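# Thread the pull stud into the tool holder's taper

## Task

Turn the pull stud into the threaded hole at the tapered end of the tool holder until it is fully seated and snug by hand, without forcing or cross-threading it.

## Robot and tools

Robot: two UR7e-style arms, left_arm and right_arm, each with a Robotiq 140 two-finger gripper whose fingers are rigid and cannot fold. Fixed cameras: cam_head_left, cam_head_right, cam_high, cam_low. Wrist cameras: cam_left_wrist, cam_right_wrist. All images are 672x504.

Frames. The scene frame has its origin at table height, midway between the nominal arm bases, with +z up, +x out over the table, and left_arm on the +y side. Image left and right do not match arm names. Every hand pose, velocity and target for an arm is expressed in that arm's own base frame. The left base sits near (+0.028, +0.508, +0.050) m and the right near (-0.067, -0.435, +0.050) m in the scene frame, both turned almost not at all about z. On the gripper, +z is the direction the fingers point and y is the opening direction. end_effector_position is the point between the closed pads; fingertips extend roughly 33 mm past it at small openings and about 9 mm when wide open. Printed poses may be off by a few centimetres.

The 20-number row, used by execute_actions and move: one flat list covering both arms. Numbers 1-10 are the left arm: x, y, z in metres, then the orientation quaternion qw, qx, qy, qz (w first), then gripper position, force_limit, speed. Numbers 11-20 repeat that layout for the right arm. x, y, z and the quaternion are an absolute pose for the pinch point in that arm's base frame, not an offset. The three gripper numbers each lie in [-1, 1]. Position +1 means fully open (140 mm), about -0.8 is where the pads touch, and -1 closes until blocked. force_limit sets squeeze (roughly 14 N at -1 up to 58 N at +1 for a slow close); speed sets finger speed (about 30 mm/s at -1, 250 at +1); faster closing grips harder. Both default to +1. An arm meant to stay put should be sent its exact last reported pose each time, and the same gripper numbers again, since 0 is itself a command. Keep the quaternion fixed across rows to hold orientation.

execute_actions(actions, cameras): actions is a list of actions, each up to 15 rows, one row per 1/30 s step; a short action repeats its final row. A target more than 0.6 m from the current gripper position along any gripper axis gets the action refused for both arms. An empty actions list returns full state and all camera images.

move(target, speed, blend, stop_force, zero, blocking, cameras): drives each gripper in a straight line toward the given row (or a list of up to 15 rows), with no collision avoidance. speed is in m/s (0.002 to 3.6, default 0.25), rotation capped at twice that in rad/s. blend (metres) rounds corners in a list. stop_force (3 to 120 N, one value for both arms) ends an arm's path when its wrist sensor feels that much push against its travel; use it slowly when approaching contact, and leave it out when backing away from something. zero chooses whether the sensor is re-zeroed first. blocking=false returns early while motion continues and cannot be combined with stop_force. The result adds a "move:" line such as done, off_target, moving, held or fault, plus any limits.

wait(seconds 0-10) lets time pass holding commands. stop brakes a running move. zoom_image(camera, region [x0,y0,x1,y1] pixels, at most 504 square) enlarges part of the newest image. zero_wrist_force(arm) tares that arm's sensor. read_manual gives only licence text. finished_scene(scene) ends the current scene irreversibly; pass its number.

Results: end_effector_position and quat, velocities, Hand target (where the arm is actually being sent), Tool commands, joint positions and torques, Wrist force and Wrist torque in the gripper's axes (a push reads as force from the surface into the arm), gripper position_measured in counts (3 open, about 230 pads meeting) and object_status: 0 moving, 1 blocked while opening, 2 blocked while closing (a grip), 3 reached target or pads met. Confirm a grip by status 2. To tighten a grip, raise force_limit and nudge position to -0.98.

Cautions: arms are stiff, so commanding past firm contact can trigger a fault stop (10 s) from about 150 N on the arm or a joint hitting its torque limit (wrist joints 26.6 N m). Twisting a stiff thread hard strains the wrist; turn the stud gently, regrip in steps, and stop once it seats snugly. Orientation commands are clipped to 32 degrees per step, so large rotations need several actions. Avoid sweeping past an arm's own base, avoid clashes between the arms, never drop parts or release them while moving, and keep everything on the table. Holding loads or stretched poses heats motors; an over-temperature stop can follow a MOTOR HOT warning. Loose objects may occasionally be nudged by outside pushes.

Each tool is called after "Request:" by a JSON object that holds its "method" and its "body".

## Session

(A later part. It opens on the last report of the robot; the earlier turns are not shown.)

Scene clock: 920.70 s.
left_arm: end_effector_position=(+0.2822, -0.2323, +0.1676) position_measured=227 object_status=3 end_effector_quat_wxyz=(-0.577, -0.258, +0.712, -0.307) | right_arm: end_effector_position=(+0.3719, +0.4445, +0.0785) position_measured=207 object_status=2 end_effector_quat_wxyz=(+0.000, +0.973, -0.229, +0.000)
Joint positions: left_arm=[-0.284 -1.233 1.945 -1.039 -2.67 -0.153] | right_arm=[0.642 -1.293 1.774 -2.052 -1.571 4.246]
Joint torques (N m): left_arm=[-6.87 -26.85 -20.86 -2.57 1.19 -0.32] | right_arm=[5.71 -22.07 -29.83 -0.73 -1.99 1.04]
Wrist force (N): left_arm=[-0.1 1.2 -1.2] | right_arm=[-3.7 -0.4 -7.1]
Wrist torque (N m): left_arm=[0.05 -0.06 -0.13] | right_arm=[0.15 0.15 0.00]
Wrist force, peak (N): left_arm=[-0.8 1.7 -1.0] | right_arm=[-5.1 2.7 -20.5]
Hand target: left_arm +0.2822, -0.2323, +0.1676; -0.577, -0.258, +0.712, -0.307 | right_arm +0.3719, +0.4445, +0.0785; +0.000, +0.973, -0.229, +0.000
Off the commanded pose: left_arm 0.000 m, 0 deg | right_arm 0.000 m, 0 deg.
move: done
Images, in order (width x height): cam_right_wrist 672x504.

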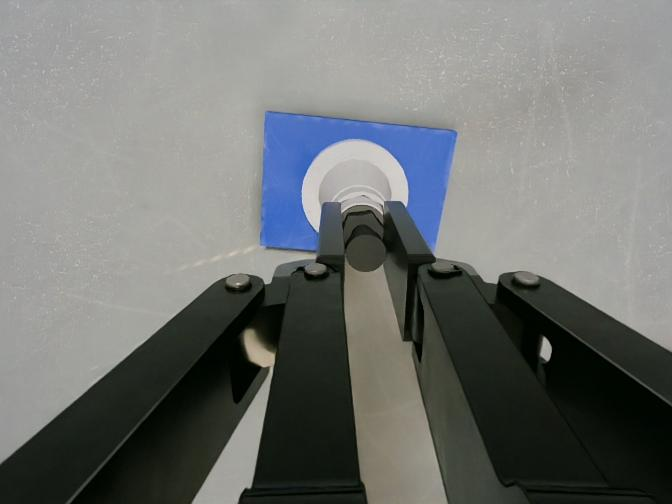

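Request:
{"method": "move", "body": {"target": [[0.2822, -0.2323, 0.1676, -0.577, -0.258, 0.712, -0.307, -0.78, 0, 0, 0.3719, 0.4445, 0.0786, 0, 0.9734, -0.2292, 0, -0.5, 0, -0.5], [0.2822, -0.2323, 0.1676, -0.577, -0.258, 0.712, -0.307, -0.78, 0, 0, 0.3719, 0.4445, 0.1036, 0, 0.9734, -0.2292, 0, -0.5, 0, -0.5]], "speed": 0.12, "cameras": ["cam_right_wrist", "cam_left_wrist"]}}

Request:
{"method": "zoom_image", "body": {"camera": "cam_left_wrist", "region": [160, 240, 230, 310]}}

Request:
{"method": "zoom_image", "body": {"camera": "cam_right_wrist", "region": [310, 180, 410, 280]}}

Scene clock: 960.90 s.
left_arm: end_effector_position=(+0.2822, -0.2323, +0.1676) position_measured=227 object_status=3 end_effector_quat_wxyz=(-0.577, -0.258, +0.712, -0.307) | right_arm: end_effector_position=(+0.3720, +0.4445, +0.1038) position_measured=192 object_status=3 end_effector_quat_wxyz=(+0.000, +0.973, -0.229, +0.000) end_effector_velocity=(+0.000, +0.000, -0.002) end_effector_angular_velocity=(-0.001, +0.000, +0.000)
Joint positions: left_arm=[-0.284 -1.233 1.945 -1.039 -2.67 -0.153] | right_arm=[0.642 -1.319 1.737 -1.989 -1.571 4.246]
Joint velocities: left_arm=[within noise] | right_arm=[0 0.002 0.003 -0.005 -0.001 0]
Joint torques (N m): left_arm=[-6.35 -26.71 -21.27 -2.5 1.18 -0.28] | right_arm=[-0.08 -22.71 -16.91 -4.38 1.42 -0.08]
Wrist force (N): left_arm=[-0.6 1.4 -1.0] | right_arm=[-1.8 0.1 -1.5]
Wrist torque (N m): left_arm=[0.07 0.01 -0.13] | right_arm=[0.07 0.07 0.32]
Wrist force, peak (N): left_arm=[-0.2 1.9 -0.7] | right_arm=[-4.4 1.4 -11.3]
Hand target: left_arm +0.2822, -0.2323, +0.1676; -0.577, -0.258, +0.712, -0.307 | right_arm +0.3719, +0.4445, +0.1036; +0.000, +0.973, -0.229, +0.000
Off the commanded pose: left_arm 0.000 m, 0 deg | right_arm 0.000 m, 0 deg.
move: done
Images, in order (width x height): cam_left_wrist 672x504, cam_right_wrist 672x504.

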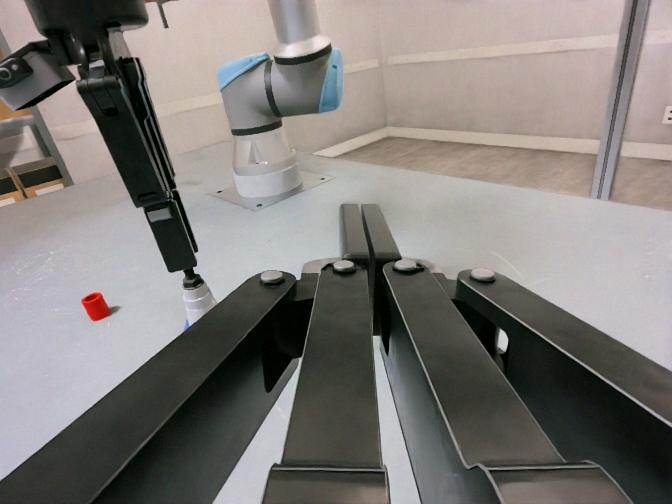

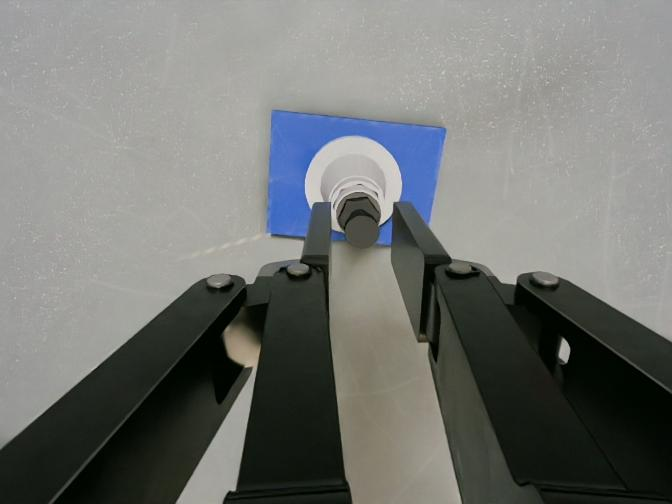

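Scaled by 7.200 from the camera's 672x504 image, which has a finer 960x720 frame.

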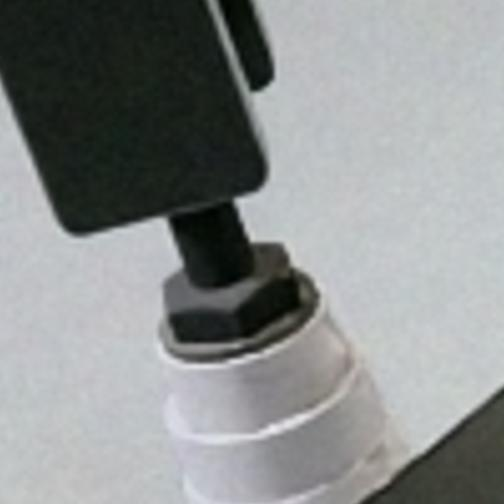

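Scaled by 5.040 from the camera's 672x504 image, which has a finer 960x720 frame.

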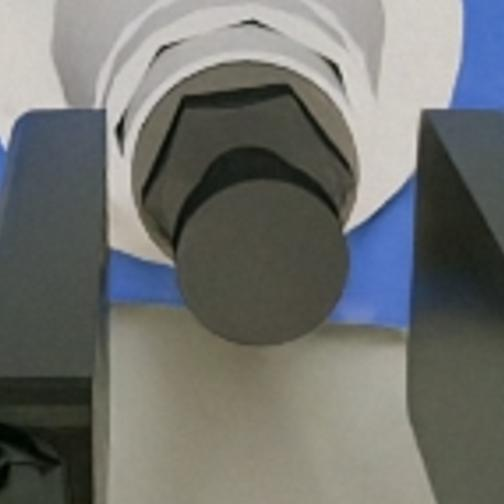

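Request:
{"method": "move", "body": {"target": [[0.2822, -0.2323, 0.1676, -0.577, -0.258, 0.712, -0.307, -0.78, 0, 0, 0.3719, 0.4445, 0.1036, 0, 0.995, 0.1002, 0, -0.5, 0, -0.5], [0.2822, -0.2323, 0.1676, -0.577, -0.258, 0.712, -0.307, -0.78, 0, 0, 0.3719, 0.4445, 0.0769, 0, 0.995, 0.1002, 0, -0.5, 0, -0.5], [0.2822, -0.2323, 0.1676, -0.577, -0.258, 0.712, -0.307, -0.78, 0, 0, 0.3719, 0.4445, 0.0769, 0, 0.995, 0.1002, 0, -1, 0.3, -1]], "speed": [0.8, 0.08, 0.25], "cameras": ["cam_right_wrist"]}}

Request:
{"method": "zoom_image", "body": {"camera": "cam_right_wrist", "region": [310, 180, 410, 280]}}

Scene clock: 991.10 s.
left_arm: end_effector_position=(+0.2822, -0.2323, +0.1676) position_measured=227 object_status=3 end_effector_quat_wxyz=(-0.577, -0.258, +0.712, -0.307) | right_arm: end_effector_position=(+0.3719, +0.4445, +0.0769) position_measured=202 object_status=0 end_effector_quat_wxyz=(+0.000, +0.995, +0.100, +0.000)
Joint positions: left_arm=[-0.284 -1.233 1.945 -1.039 -2.67 -0.153] | right_arm=[0.642 -1.291 1.776 -2.056 -1.571 3.583]
Joint torques (N m): left_arm=[-5.91 -26.89 -20.63 -2.61 1.08 -0.34] | right_arm=[-7.4 -46.07 -31.78 -4.38 -2.11 -1.18]
Wrist force (N): left_arm=[-0.2 1.4 -0.9] | right_arm=[-3.9 -0.7 -4.9]
Wrist torque (N m): left_arm=[0.07 -0.07 -0.13] | right_arm=[0.08 0.14 0.20]
Wrist force, peak (N): left_arm=[-0.2 1.8 -0.9] | right_arm=[-4.3 -0.7 -4.8]
Hand target: left_arm +0.2822, -0.2323, +0.1676; -0.577, -0.258, +0.712, -0.307 | right_arm +0.3719, +0.4445, +0.0769; +0.000, +0.995, +0.100, +0.000
Off the commanded pose: left_arm 0.000 m, 0 deg | right_arm 0.000 m, 0 deg.
move: done
Images, in order (width x height): cam_right_wrist 672x504.

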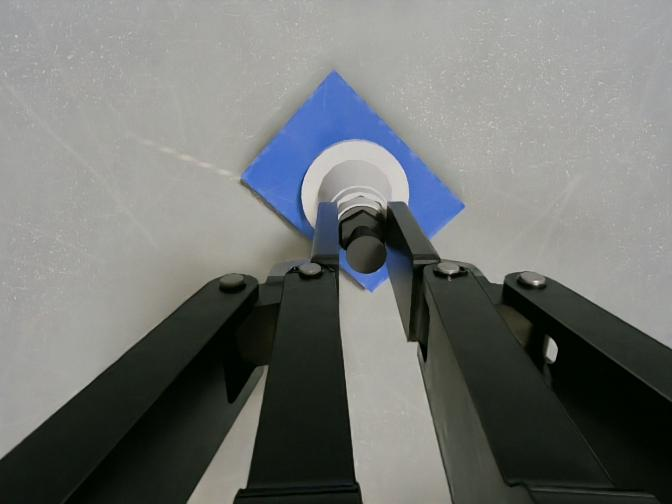

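Scaled by 5.040 from the camera's 672x504 image, which has a finer 960x720 frame.

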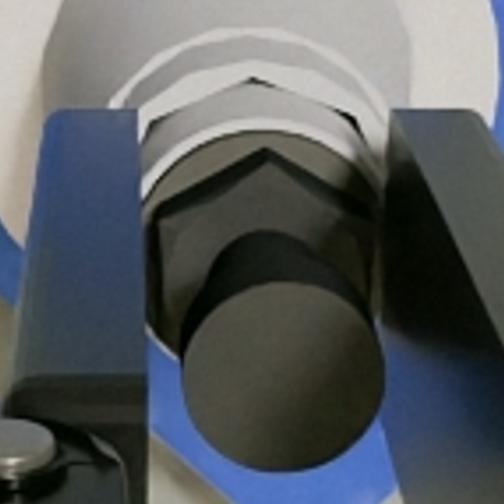

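Request:
{"method": "move", "body": {"target": [[0.2822, -0.2323, 0.1676, -0.577, -0.258, 0.712, -0.307, -0.78, 0, 0, 0.3719, 0.4445, 0.0770, 0, 0.995, 0.1002, 0, -0.5, 0, -0.5], [0.2822, -0.2323, 0.1676, -0.577, -0.258, 0.712, -0.307, -0.78, 0, 0, 0.3719, 0.4445, 0.0782, 0, 0.995, 0.1002, 0, -0.5, 0, -0.5], [0.2822, -0.2323, 0.1676, -0.577, -0.258, 0.712, -0.307, -0.78, 0, 0, 0.3719, 0.4445, 0.0782, 0, 0.995, 0.1002, 0, -1, 0.3, -1]], "speed": 0.05, "cameras": ["cam_right_wrist"]}}

Request:
{"method": "zoom_image", "body": {"camera": "cam_right_wrist", "region": [310, 180, 410, 280]}}

Scene clock: 1003.40 s.
left_arm: end_effector_position=(+0.2822, -0.2323, +0.1676) position_measured=227 object_status=3 end_effector_quat_wxyz=(-0.577, -0.258, +0.712, -0.307) | right_arm: end_effector_position=(+0.3719, +0.4445, +0.0783) position_measured=207 object_status=0 end_effector_quat_wxyz=(+0.000, +0.995, +0.100, +0.000)
Joint positions: left_arm=[-0.284 -1.233 1.945 -1.039 -2.67 -0.153] | right_arm=[0.642 -1.292 1.774 -2.053 -1.571 3.583]
Joint torques (N m): left_arm=[-6.65 -27 -20.49 -2.59 1.03 -0.38] | right_arm=[2.26 -23.48 -12.71 -3.48 0.88 -1.17]
Wrist force (N): left_arm=[-0.2 1.5 -0.8] | right_arm=[-7.1 2.5 -25.6]
Wrist torque (N m): left_arm=[0.10 -0.06 -0.13] | right_arm=[-0.03 0.19 0.28]
Wrist force, peak (N): left_arm=[-0.3 1.6 -1.3] | right_arm=[-7.1 2.4 -25.7]
Hand target: left_arm +0.2822, -0.2323, +0.1676; -0.577, -0.258, +0.712, -0.307 | right_arm +0.3719, +0.4445, +0.0782; +0.000, +0.995, +0.100, +0.000
Off the commanded pose: left_arm 0.000 m, 0 deg | right_arm 0.000 m, 0 deg.
move: done
Images, in order (width x height): cam_right_wrist 672x504.

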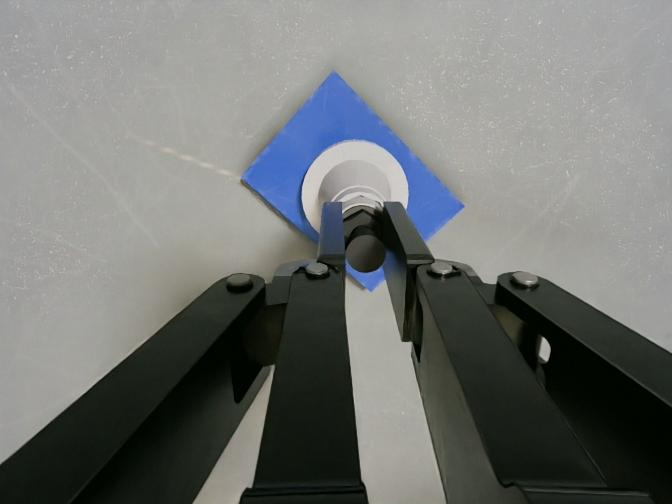

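Scaled by 5.040 from the camera's 672x504 image, which has a finer 960x720 frame.

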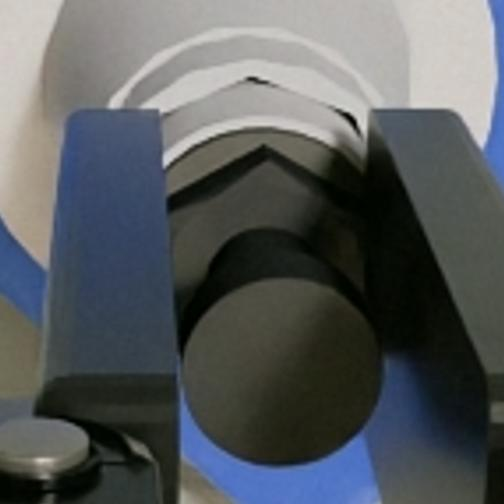

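Request:
{"method": "move", "body": {"target": [0.2822, -0.2323, 0.1676, -0.577, -0.258, 0.712, -0.307, -0.78, 0, 0, 0.3719, 0.4445, 0.0786, 0, 0.9973, -0.0741, 0, -1, 0.3, -1], "speed": 0.2, "cameras": ["cam_right_wrist"]}}

Request:
{"method": "zoom_image", "body": {"camera": "cam_right_wrist", "region": [310, 180, 410, 280]}}

Scene clock: 1011.87 s.
left_arm: end_effector_position=(+0.2822, -0.2323, +0.1676) position_measured=227 object_status=3 end_effector_quat_wxyz=(-0.577, -0.258, +0.712, -0.307) | right_arm: end_effector_position=(+0.3719, +0.4445, +0.0786) position_measured=207 object_status=2 end_effector_quat_wxyz=(+0.000, +0.997, -0.074, +0.000)
Joint positions: left_arm=[-0.284 -1.233 1.945 -1.039 -2.67 -0.153] | right_arm=[0.642 -1.293 1.774 -2.052 -1.571 3.932]
Joint torques (N m): left_arm=[-6.42 -26.4 -20.5 -2.66 1.09 -0.55] | right_arm=[6.56 -42.97 -31.25 -1.58 -2.54 0.75]
Wrist force (N): left_arm=[-0.5 1.2 -1.1] | right_arm=[-3.9 -1.1 -5.8]
Wrist torque (N m): left_arm=[0.02 0.00 -0.13] | right_arm=[0.13 0.16 -0.29]
Wrist force, peak (N): left_arm=[-0.2 1.9 -1.0] | right_arm=[-7.4 2.5 -29.2]
Hand target: left_arm +0.2822, -0.2323, +0.1676; -0.577, -0.258, +0.712, -0.307 | right_arm +0.3719, +0.4445, +0.0786; +0.000, +0.997, -0.074, +0.000
Off the commanded pose: left_arm 0.000 m, 0 deg | right_arm 0.000 m, 0 deg.
move: done
Images, in order (width x height): cam_right_wrist 672x504.

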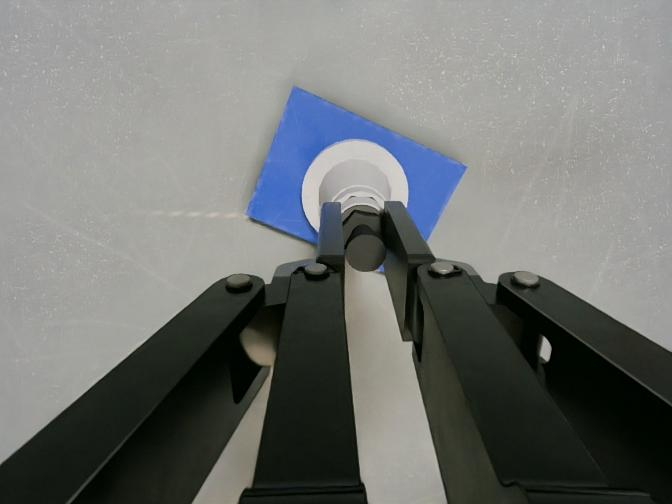

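Scaled by 5.040 from the camera's 672x504 image, which has a finer 960x720 frame.

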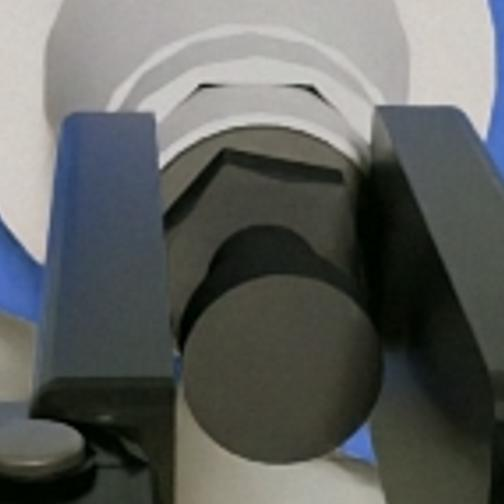

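Request:
{"method": "move", "body": {"target": [[0.2822, -0.2323, 0.1676, -0.577, -0.258, 0.712, -0.307, -0.78, 0, 0, 0.3719, 0.4445, 0.0786, 0, 0.9973, -0.0741, 0, -0.5, 0, -0.5], [0.2822, -0.2323, 0.1676, -0.577, -0.258, 0.712, -0.307, -0.78, 0, 0, 0.3719, 0.4445, 0.0776, 0, 0.9975, 0.0706, 0, -0.5, 0, -0.5], [0.2822, -0.2323, 0.1676, -0.577, -0.258, 0.712, -0.307, -0.78, 0, 0, 0.3719, 0.4445, 0.0776, 0, 0.9975, 0.0706, 0, -1, 0.6, -1]], "speed": 0.15, "cameras": ["cam_right_wrist"]}}

Request:
{"method": "zoom_image", "body": {"camera": "cam_right_wrist", "region": [310, 180, 410, 280]}}

Scene clock: 1109.27 s.
left_arm: end_effector_position=(+0.2822, -0.2323, +0.1676) position_measured=227 object_status=3 end_effector_quat_wxyz=(-0.577, -0.258, +0.712, -0.307) | right_arm: end_effector_position=(+0.3720, +0.4445, +0.0777) position_measured=207 object_status=0 end_effector_quat_wxyz=(+0.000, +0.998, +0.071, +0.000)
Joint positions: left_arm=[-0.284 -1.233 1.945 -1.039 -2.67 -0.153] | right_arm=[0.642 -1.292 1.775 -2.054 -1.571 3.642]
Joint torques (N m): left_arm=[-6.55 -26.55 -19.84 -2.71 1.22 -0.43] | right_arm=[-1.99 -3.99 0.33 0.35 -0.81 -0.6]
Wrist force (N): left_arm=[-0.3 1.2 -0.8] | right_arm=[-12.0 9.1 -58.7]
Wrist torque (N m): left_arm=[0.04 -0.03 -0.13] | right_arm=[-0.27 0.24 0.02]
Wrist force, peak (N): left_arm=[-0.2 1.9 -0.9] | right_arm=[-12.2 9.1 -58.8]
Hand target: left_arm +0.2822, -0.2323, +0.1676; -0.577, -0.258, +0.712, -0.307 | right_arm +0.3719, +0.4445, +0.0776; +0.000, +0.998, +0.071, +0.000
Off the commanded pose: left_arm 0.000 m, 0 deg | right_arm 0.000 m, 0 deg.
move: done
Images, in order (width x height): cam_right_wrist 672x504.

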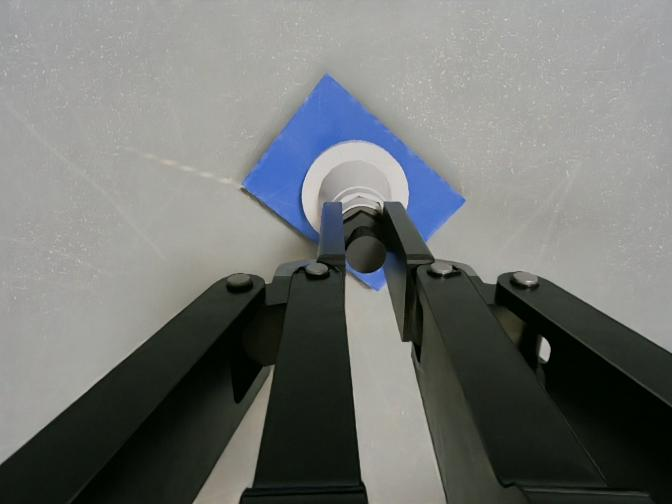

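Scaled by 5.040 from the camera's 672x504 image, which has a finer 960x720 frame.

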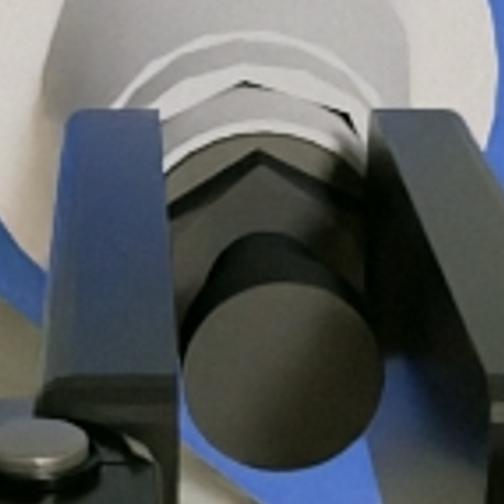

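Request:
{"method": "move", "body": {"target": [[0.2822, -0.2323, 0.1676, -0.577, -0.258, 0.712, -0.307, -0.78, 0, 0, 0.3719, 0.4445, 0.0778, 0, 0.9975, 0.0706, 0, -0.5, 0, -0.5], [0.2822, -0.2323, 0.1676, -0.577, -0.258, 0.712, -0.307, -0.78, 0, 0, 0.3719, 0.4445, 0.0768, 0, 0.9975, 0.0706, 0, -0.5, 0, -0.5], [0.2822, -0.2323, 0.1676, -0.577, -0.258, 0.712, -0.307, -0.78, 0, 0, 0.3719, 0.4445, 0.0768, 0, 0.9975, 0.0706, 0, -1, 0.3, -1]], "speed": 0.05}}

Scene clock: 1153.33 s.
left_arm: end_effector_position=(+0.2822, -0.2323, +0.1676) position_measured=227 object_status=3 end_effector_quat_wxyz=(-0.577, -0.258, +0.712, -0.307) | right_arm: end_effector_position=(+0.3719, +0.4445, +0.0768) position_measured=202 object_status=0 end_effector_quat_wxyz=(+0.000, +0.998, +0.071, +0.000)
Joint positions: left_arm=[-0.284 -1.233 1.945 -1.039 -2.67 -0.153] | right_arm=[0.642 -1.291 1.776 -2.056 -1.571 3.642]
Joint torques (N m): left_arm=[-6.69 -26.75 -20.84 -2.72 1.1 -0.65] | right_arm=[-8.31 -21.56 -17.75 -1.92 -0.5 -0.54]
Wrist force (N): left_arm=[-0.4 1.4 -0.8] | right_arm=[-4.5 -0.2 -10.5]
Wrist torque (N m): left_arm=[0.08 -0.01 -0.14] | right_arm=[-0.03 0.34 0.20]
Wrist force, peak (N): left_arm=[-0.4 1.7 -1.1] | right_arm=[-12.1 9.3 -64.2]
Hand target: left_arm +0.2822, -0.2323, +0.1676; -0.577, -0.258, +0.712, -0.307 | right_arm +0.3719, +0.4445, +0.0768; +0.000, +0.998, +0.071, +0.000
Off the commanded pose: left_arm 0.000 m, 0 deg | right_arm 0.000 m, 0 deg.
move: done

Request:
{"method": "move", "body": {"target": [0.2822, -0.2323, 0.1676, -0.577, -0.258, 0.712, -0.307, -0.78, 0, 0, 0.3719, 0.4445, 0.0768, 0, 0.9998, 0.0183, 0, -1, 0.3, -1], "speed": 0.1, "cameras": ["cam_right_wrist"]}}

Request:
{"method": "zoom_image", "body": {"camera": "cam_right_wrist", "region": [310, 180, 410, 280]}}

Scene clock: 1158.30 s.
left_arm: end_effector_position=(+0.2822, -0.2323, +0.1676) position_measured=227 object_status=3 end_effector_quat_wxyz=(-0.577, -0.258, +0.712, -0.307) | right_arm: end_effector_position=(+0.3719, +0.4445, +0.0768) position_measured=202 object_status=2 end_effector_quat_wxyz=(+0.000, +1.000, +0.018, +0.000)
Joint positions: left_arm=[-0.284 -1.233 1.945 -1.039 -2.67 -0.153] | right_arm=[0.642 -1.291 1.776 -2.056 -1.571 3.747]
Joint torques (N m): left_arm=[-6.52 -27.23 -20.86 -2.7 0.97 -0.54] | right_arm=[-1.94 -20.38 -19.83 -1.34 -0.6 -0.96]
Wrist force (N): left_arm=[-0.1 1.2 -1.0] | right_arm=[-2.5 -0.4 -5.3]
Wrist torque (N m): left_arm=[0.04 -0.08 -0.13] | right_arm=[0.01 0.35 -0.10]
Wrist force, peak (N): left_arm=[0.1 1.7 -1.2] | right_arm=[-4.8 -0.3 -10.9]
Hand target: left_arm +0.2822, -0.2323, +0.1676; -0.577, -0.258, +0.712, -0.307 | right_arm +0.3719, +0.4445, +0.0768; +0.000, +1.000, +0.018, +0.000
Off the commanded pose: left_arm 0.000 m, 0 deg | right_arm 0.000 m, 0 deg.
move: done
Images, in order (width x height): cam_right_wrist 672x504.

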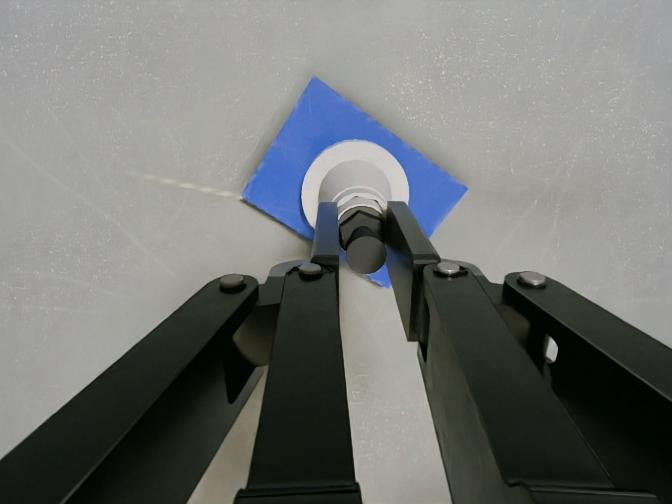

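Scaled by 5.040 from the camera's 672x504 image, which has a finer 960x720 frame.

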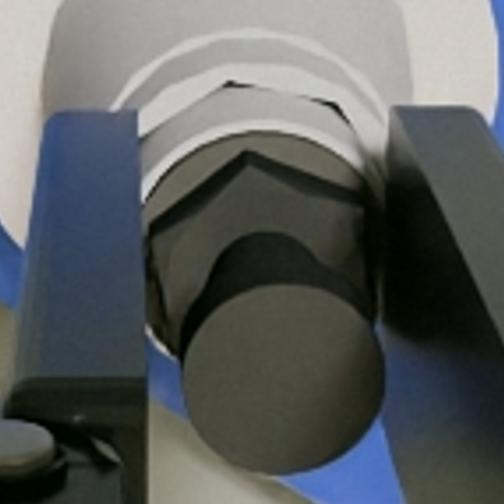

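Request:
{"method": "move", "body": {"target": [[0.2822, -0.2323, 0.1676, -0.577, -0.258, 0.712, -0.307, -0.78, 0, 0, 0.3719, 0.4445, 0.0768, 0, 0.9998, 0.0183, 0, -0.5, 0, -0.5], [0.2822, -0.2323, 0.1676, -0.577, -0.258, 0.712, -0.307, -0.78, 0, 0, 0.3719, 0.4445, 0.0795, 0, 0.9998, 0.0183, 0, -0.5, 0, -0.5], [0.2822, -0.2323, 0.1676, -0.577, -0.258, 0.712, -0.307, -0.78, 0, 0, 0.3719, 0.4445, 0.0795, 0, 0.9998, 0.0183, 0, -1, 1, -0.5], [0.2822, -0.2323, 0.1676, -0.577, -0.258, 0.712, -0.307, -0.78, 0, 0, 0.3719, 0.4445, 0.0795, 0, 0.9801, -0.1985, 0, -1, 1, -0.5]], "speed": [0.05, 0.05, 0.05, 0.15], "cameras": ["cam_right_wrist"]}}

Request:
{"method": "zoom_image", "body": {"camera": "cam_right_wrist", "region": [310, 180, 410, 280]}}

Scene clock: 1211.30 s.
left_arm: end_effector_position=(+0.2822, -0.2323, +0.1676) position_measured=227 object_status=3 end_effector_quat_wxyz=(-0.577, -0.258, +0.712, -0.307) | right_arm: end_effector_position=(+0.3719, +0.4445, +0.0795) position_measured=208 object_status=2 end_effector_quat_wxyz=(+0.000, +0.980, -0.198, +0.000)
Joint positions: left_arm=[-0.284 -1.233 1.945 -1.039 -2.67 -0.153] | right_arm=[0.642 -1.294 1.773 -2.05 -1.571 4.183]
Joint torques (N m): left_arm=[-5.93 -26.61 -20.58 -2.64 1 -0.73] | right_arm=[7.14 -33.65 -23.67 -1.12 -2.74 0.56]
Wrist force (N): left_arm=[-0.1 1.5 -0.9] | right_arm=[-4.8 -1.8 -3.7]
Wrist torque (N m): left_arm=[0.09 -0.08 -0.13] | right_arm=[0.05 0.36 -0.12]
Wrist force, peak (N): left_arm=[-0.3 1.8 -1.0] | right_arm=[-6.9 0.2 -11.1]
Hand target: left_arm +0.2822, -0.2323, +0.1676; -0.577, -0.258, +0.712, -0.307 | right_arm +0.3719, +0.4445, +0.0795; +0.000, +0.980, -0.199, +0.000
Off the commanded pose: left_arm 0.000 m, 0 deg | right_arm 0.000 m, 0 deg.
move: done
Images, in order (width x height): cam_right_wrist 672x504.

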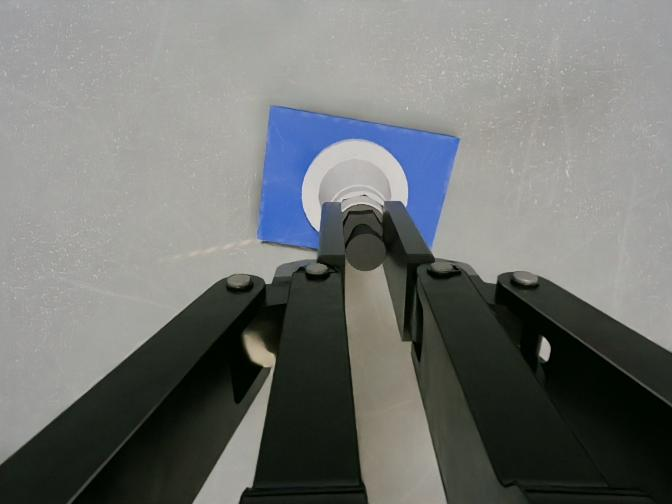

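Scaled by 5.040 from the camera's 672x504 image, which has a finer 960x720 frame.

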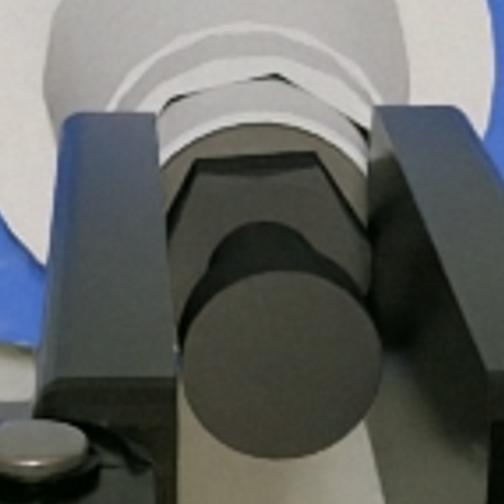

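Request:
{"method": "move", "body": {"target": [[0.2822, -0.2323, 0.1676, -0.577, -0.258, 0.712, -0.307, -0.78, 0, 0, 0.3719, 0.4445, 0.0795, 0, 0.9801, -0.1985, 0, -0.5, 1, -0.5], [0.2822, -0.2323, 0.1676, -0.577, -0.258, 0.712, -0.307, -0.78, 0, 0, 0.3719, 0.4445, 0.0795, 0, 0.9951, 0.0985, 0, -0.5, 1, -0.5], [0.2822, -0.2323, 0.1676, -0.577, -0.258, 0.712, -0.307, -0.78, 0, 0, 0.3719, 0.4445, 0.0752, 0, 0.9951, 0.0985, 0, -0.5, 1, -0.5], [0.2822, -0.2323, 0.1676, -0.577, -0.258, 0.712, -0.307, -0.78, 0, 0, 0.3719, 0.4445, 0.0752, 0, 0.9951, 0.0985, 0, -1, 0.3, -1]], "speed": [0.1, 0.4, 0.03, 0.05], "cameras": ["cam_right_wrist"]}}

Request:
{"method": "zoom_image", "body": {"camera": "cam_right_wrist", "region": [310, 180, 410, 280]}}

Scene clock: 1294.20 s.
left_arm: end_effector_position=(+0.2822, -0.2323, +0.1676) position_measured=227 object_status=3 end_effector_quat_wxyz=(-0.577, -0.258, +0.712, -0.307) | right_arm: end_effector_position=(+0.3719, +0.4445, +0.0752) position_measured=200 object_status=0 end_effector_quat_wxyz=(+0.000, +0.995, +0.099, +0.000)
Joint positions: left_arm=[-0.284 -1.233 1.945 -1.039 -2.67 -0.153] | right_arm=[0.642 -1.289 1.779 -2.06 -1.571 3.586]
Joint torques (N m): left_arm=[-5.94 -26.98 -20.67 -2.64 1.17 -0.89] | right_arm=[-8.49 -46.9 -33.25 -1.82 -2.42 -1.38]
Wrist force (N): left_arm=[-0.3 1.4 -0.9] | right_arm=[-4.4 -1.2 -1.3]
Wrist torque (N m): left_arm=[0.08 -0.05 -0.13] | right_arm=[-0.01 0.33 0.20]
Wrist force, peak (N): left_arm=[-0.1 1.8 -0.9] | right_arm=[-4.3 -1.6 -4.5]
Hand target: left_arm +0.2822, -0.2323, +0.1676; -0.577, -0.258, +0.712, -0.307 | right_arm +0.3719, +0.4445, +0.0752; +0.000, +0.995, +0.099, +0.000
Off the commanded pose: left_arm 0.000 m, 0 deg | right_arm 0.000 m, 0 deg.
move: done
Images, in order (width x height): cam_right_wrist 672x504.

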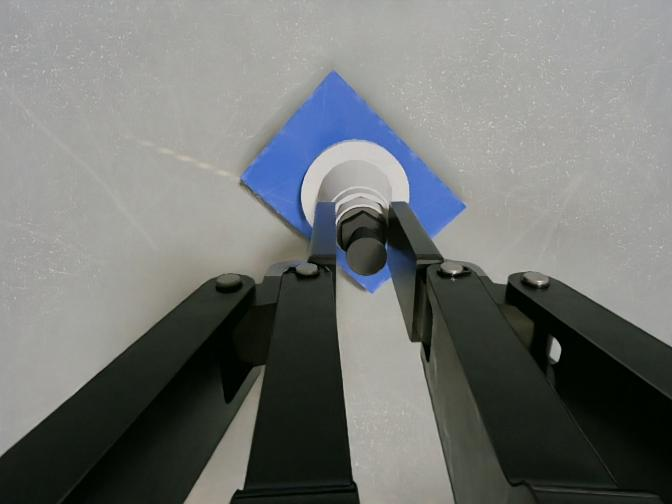

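Scaled by 5.040 from the camera's 672x504 image, which has a finer 960x720 frame.

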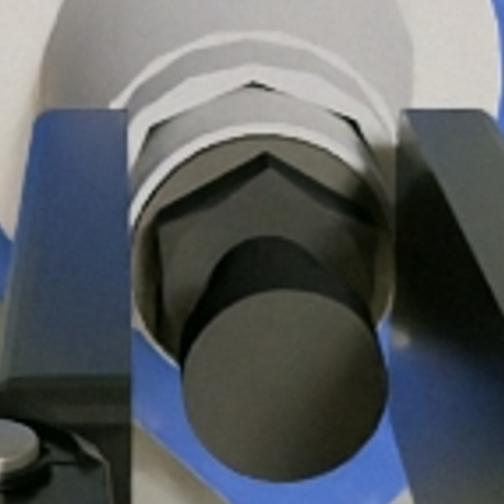

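Request:
{"method": "move", "body": {"target": [[0.2822, -0.2323, 0.1676, -0.577, -0.258, 0.712, -0.307, -0.78, 0, 0, 0.3719, 0.4445, 0.0752, 0, 0.9951, 0.0985, 0, -0.5, 1, -0.5], [0.2822, -0.2323, 0.1676, -0.577, -0.258, 0.712, -0.307, -0.78, 0, 0, 0.3719, 0.4445, 0.0769, 0, 0.9951, 0.0985, 0, -0.5, 1, -0.5], [0.2822, -0.2323, 0.1676, -0.577, -0.258, 0.712, -0.307, -0.78, 0, 0, 0.3719, 0.4445, 0.0769, 0, 0.9951, 0.0985, 0, -1, 0.3, -1], [0.2822, -0.2323, 0.1676, -0.577, -0.258, 0.712, -0.307, -0.78, 0, 0, 0.3719, 0.4445, 0.0769, 0, 0.9997, -0.0236, 0, -1, 0.3, -1]], "speed": [0.1, 0.03, 0.05, 0.1], "cameras": ["cam_right_wrist"]}}

Request:
{"method": "zoom_image", "body": {"camera": "cam_right_wrist", "region": [310, 180, 410, 280]}}

Scene clock: 1349.80 s.
left_arm: end_effector_position=(+0.2822, -0.2323, +0.1676) position_measured=227 object_status=3 end_effector_quat_wxyz=(-0.577, -0.258, +0.712, -0.307) | right_arm: end_effector_position=(+0.3719, +0.4445, +0.0769) position_measured=202 object_status=2 end_effector_quat_wxyz=(+0.000, +1.000, -0.024, +0.000)
Joint positions: left_arm=[-0.284 -1.233 1.945 -1.039 -2.67 -0.153] | right_arm=[0.642 -1.291 1.776 -2.056 -1.571 3.831]
Joint torques (N m): left_arm=[-6.06 -27.38 -20.64 -2.71 1.1 -0.75] | right_arm=[-1.13 -25.54 -18.99 -1.64 -2.05 -0.87]
Wrist force (N): left_arm=[-0.6 1.4 -1.0] | right_arm=[-2.4 -0.9 -2.8]
Wrist torque (N m): left_arm=[0.08 0.02 -0.13] | right_arm=[0.01 0.33 -0.10]
Wrist force, peak (N): left_arm=[-0.3 1.8 -1.1] | right_arm=[-5.6 0.2 -9.1]
Hand target: left_arm +0.2822, -0.2323, +0.1676; -0.577, -0.258, +0.712, -0.307 | right_arm +0.3719, +0.4445, +0.0769; +0.000, +1.000, -0.024, +0.000
Off the commanded pose: left_arm 0.000 m, 0 deg | right_arm 0.000 m, 0 deg.
move: done
Images, in order (width x height): cam_right_wrist 672x504.

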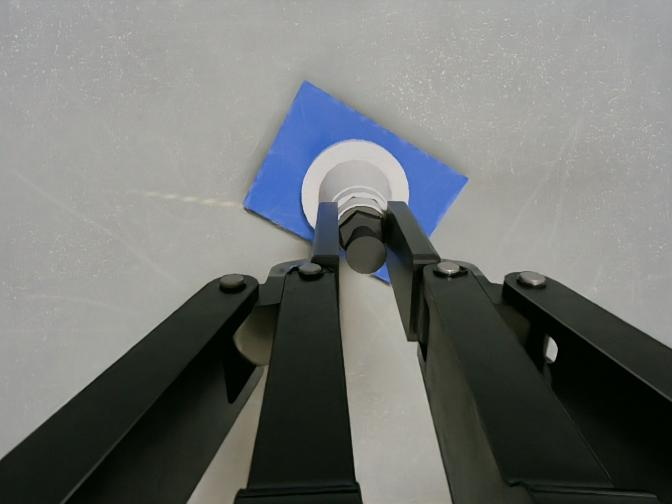

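Scaled by 5.040 from the camera's 672x504 image, which has a finer 960x720 frame.

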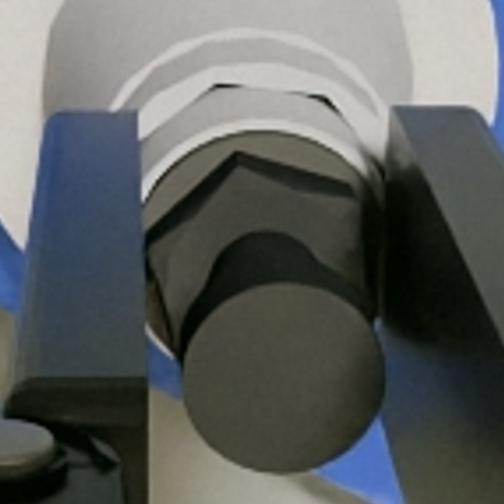

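Request:
{"method": "move", "body": {"target": [[0.2822, -0.2323, 0.1676, -0.577, -0.258, 0.712, -0.307, -0.78, 0, 0, 0.3719, 0.4445, 0.0769, 0, 0.9997, -0.0236, 0, -0.5, 1, -0.5], [0.2822, -0.2323, 0.1676, -0.577, -0.258, 0.712, -0.307, -0.78, 0, 0, 0.3719, 0.4445, 0.0755, 0, 0.9997, -0.0236, 0, -0.5, 1, -0.5], [0.2822, -0.2323, 0.1676, -0.577, -0.258, 0.712, -0.307, -0.78, 0, 0, 0.3719, 0.4445, 0.0755, 0, 0.9997, -0.0236, 0, -1, 1, 0], [0.2822, -0.2323, 0.1676, -0.577, -0.258, 0.712, -0.307, -0.78, 0, 0, 0.3719, 0.4445, 0.0755, 0, 0.9596, -0.2815, 0, -1, 1, 0]], "speed": [0.1, 0.03, 0.05, 0.15], "cameras": ["cam_right_wrist"]}}

Request:
{"method": "zoom_image", "body": {"camera": "cam_right_wrist", "region": [310, 180, 410, 280]}}

Scene clock: 1412.10 s.
left_arm: end_effector_position=(+0.2822, -0.2323, +0.1676) position_measured=227 object_status=3 end_effector_quat_wxyz=(-0.577, -0.258, +0.712, -0.307) | right_arm: end_effector_position=(+0.3719, +0.4445, +0.0755) position_measured=204 object_status=2 end_effector_quat_wxyz=(+0.000, +0.960, -0.281, +0.000)
Joint positions: left_arm=[-0.284 -1.233 1.945 -1.039 -2.67 -0.153] | right_arm=[0.642 -1.289 1.778 -2.06 -1.571 4.354]
Joint torques (N m): left_arm=[-5.45 -27.34 -20.4 -2.63 1.12 -0.92] | right_arm=[15.61 10.65 -0.69 -1.03 3.25 1.08]
Wrist force (N): left_arm=[-0.3 1.5 -0.9] | right_arm=[10.8 18.8 -67.0]
Wrist torque (N m): left_arm=[0.11 -0.05 -0.13] | right_arm=[-0.58 0.13 -0.70]
Wrist force, peak (N): left_arm=[-0.5 1.7 -1.0] | right_arm=[11.4 19.6 -67.5]
Hand target: left_arm +0.2822, -0.2323, +0.1676; -0.577, -0.258, +0.712, -0.307 | right_arm +0.3719, +0.4445, +0.0755; +0.000, +0.960, -0.281, +0.000
Off the commanded pose: left_arm 0.000 m, 0 deg | right_arm 0.000 m, 0 deg.
move: done
Images, in order (width x height): cam_right_wrist 672x504.

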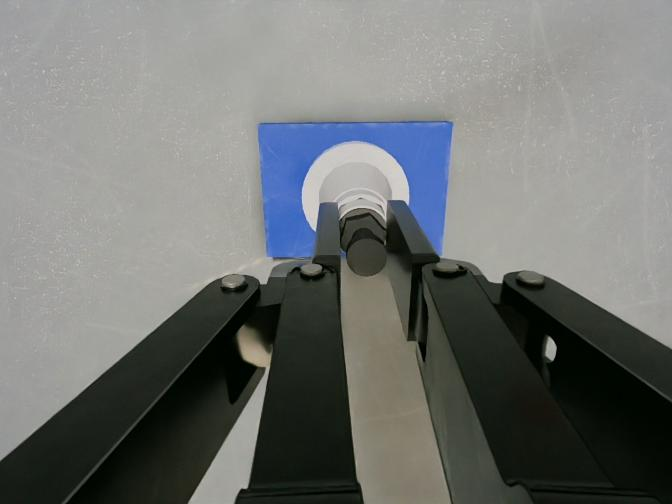

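Scaled by 5.040 from the camera's 672x504 image, which has a finer 960x720 frame.

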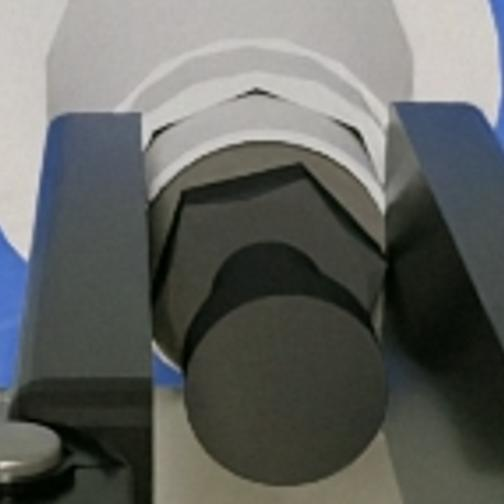

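Request:
{"method": "move", "body": {"target": [[0.2822, -0.2323, 0.1676, -0.577, -0.258, 0.712, -0.307, -0.78, 0, 0, 0.3719, 0.4445, 0.0764, 0, 0.9596, -0.2815, 0, -1, 1, 0], [0.2822, -0.2323, 0.1676, -0.577, -0.258, 0.712, -0.307, -0.78, 0, 0, 0.3719, 0.4445, 0.0764, 0, 0.9596, -0.2815, 0, -0.3, 0, -0.7], [0.2822, -0.2323, 0.1676, -0.577, -0.258, 0.712, -0.307, -0.78, 0, 0, 0.3719, 0.4445, 0.1264, 0, 0.9596, -0.2815, 0, -0.3, 0, -0.7]], "speed": [0.02, 0.05, 0.1], "cameras": ["cam_right_wrist", "cam_left_wrist"]}}

Request:
{"method": "zoom_image", "body": {"camera": "cam_left_wrist", "region": [160, 240, 230, 310]}}

Request:
{"method": "zoom_image", "body": {"camera": "cam_right_wrist", "region": [300, 120, 420, 250]}}

Scene clock: 1435.60 s.
left_arm: end_effector_position=(+0.2822, -0.2323, +0.1676) position_measured=227 object_status=3 end_effector_quat_wxyz=(-0.577, -0.258, +0.712, -0.307) | right_arm: end_effector_position=(+0.3719, +0.4445, +0.1265) position_measured=167 object_status=3 end_effector_quat_wxyz=(+0.000, +0.960, -0.281, +0.000)
Joint positions: left_arm=[-0.284 -1.233 1.945 -1.039 -2.67 -0.153] | right_arm=[0.642 -1.34 1.701 -1.932 -1.571 4.354]
Joint torques (N m): left_arm=[-6.23 -26.56 -20.9 -2.59 1.03 -1] | right_arm=[-7.68 -21.21 -18.62 -3.27 -1.96 -0.11]
Wrist force (N): left_arm=[-0.5 1.0 -1.0] | right_arm=[-2.5 -0.3 -2.1]
Wrist torque (N m): left_arm=[0.00 0.00 -0.13] | right_arm=[-0.01 0.21 0.31]
Wrist force, peak (N): left_arm=[-0.3 1.8 -1.2] | right_arm=[10.9 18.8 -67.2]
Hand target: left_arm +0.2822, -0.2323, +0.1676; -0.577, -0.258, +0.712, -0.307 | right_arm +0.3719, +0.4445, +0.1264; +0.000, +0.960, -0.281, +0.000
Off the commanded pose: left_arm 0.000 m, 0 deg | right_arm 0.000 m, 0 deg.
move: done
Images, in order (width x height): cam_left_wrist 672x504, cam_right_wrist 672x504.

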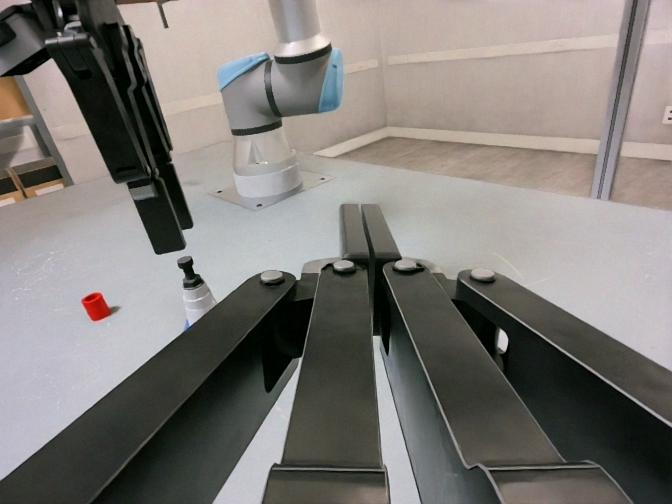

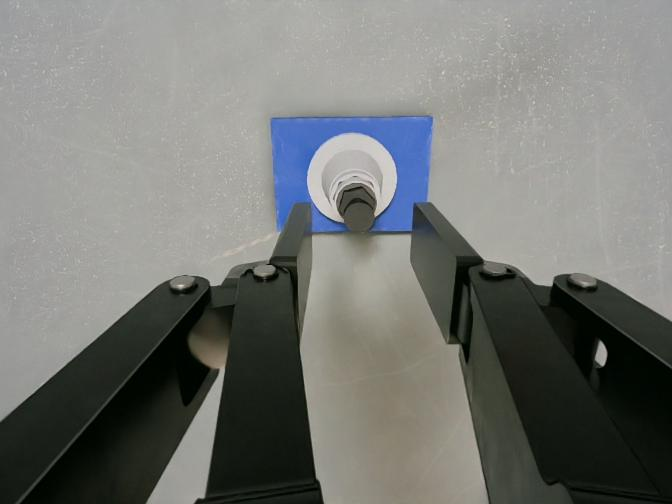

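Scaled by 7.200 from the camera's 672x504 image, which has a finer 960x720 frame.

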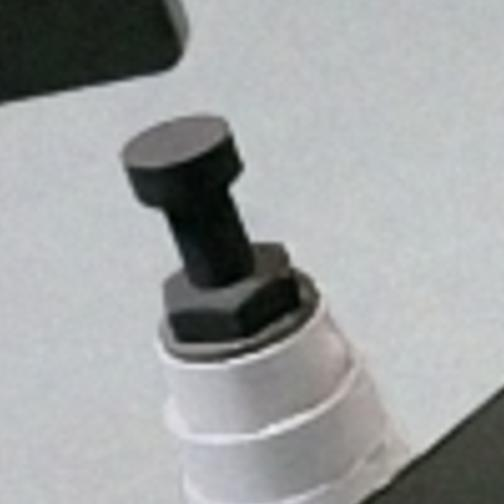

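Scaled by 3.877 from the camera's 672x504 image, which has a finer 960x720 frame.

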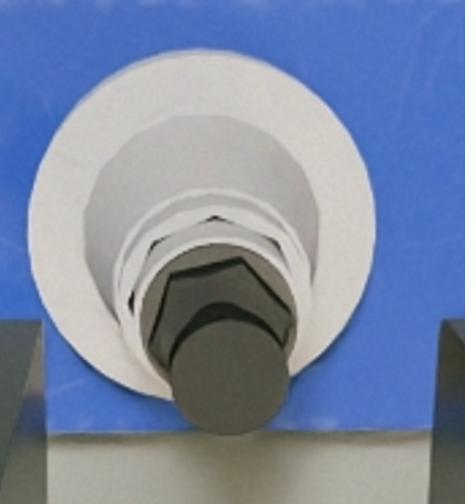

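Request:
{"method": "finished_scene", "body": {"scene": 2}}

The scene is finished: the task was done.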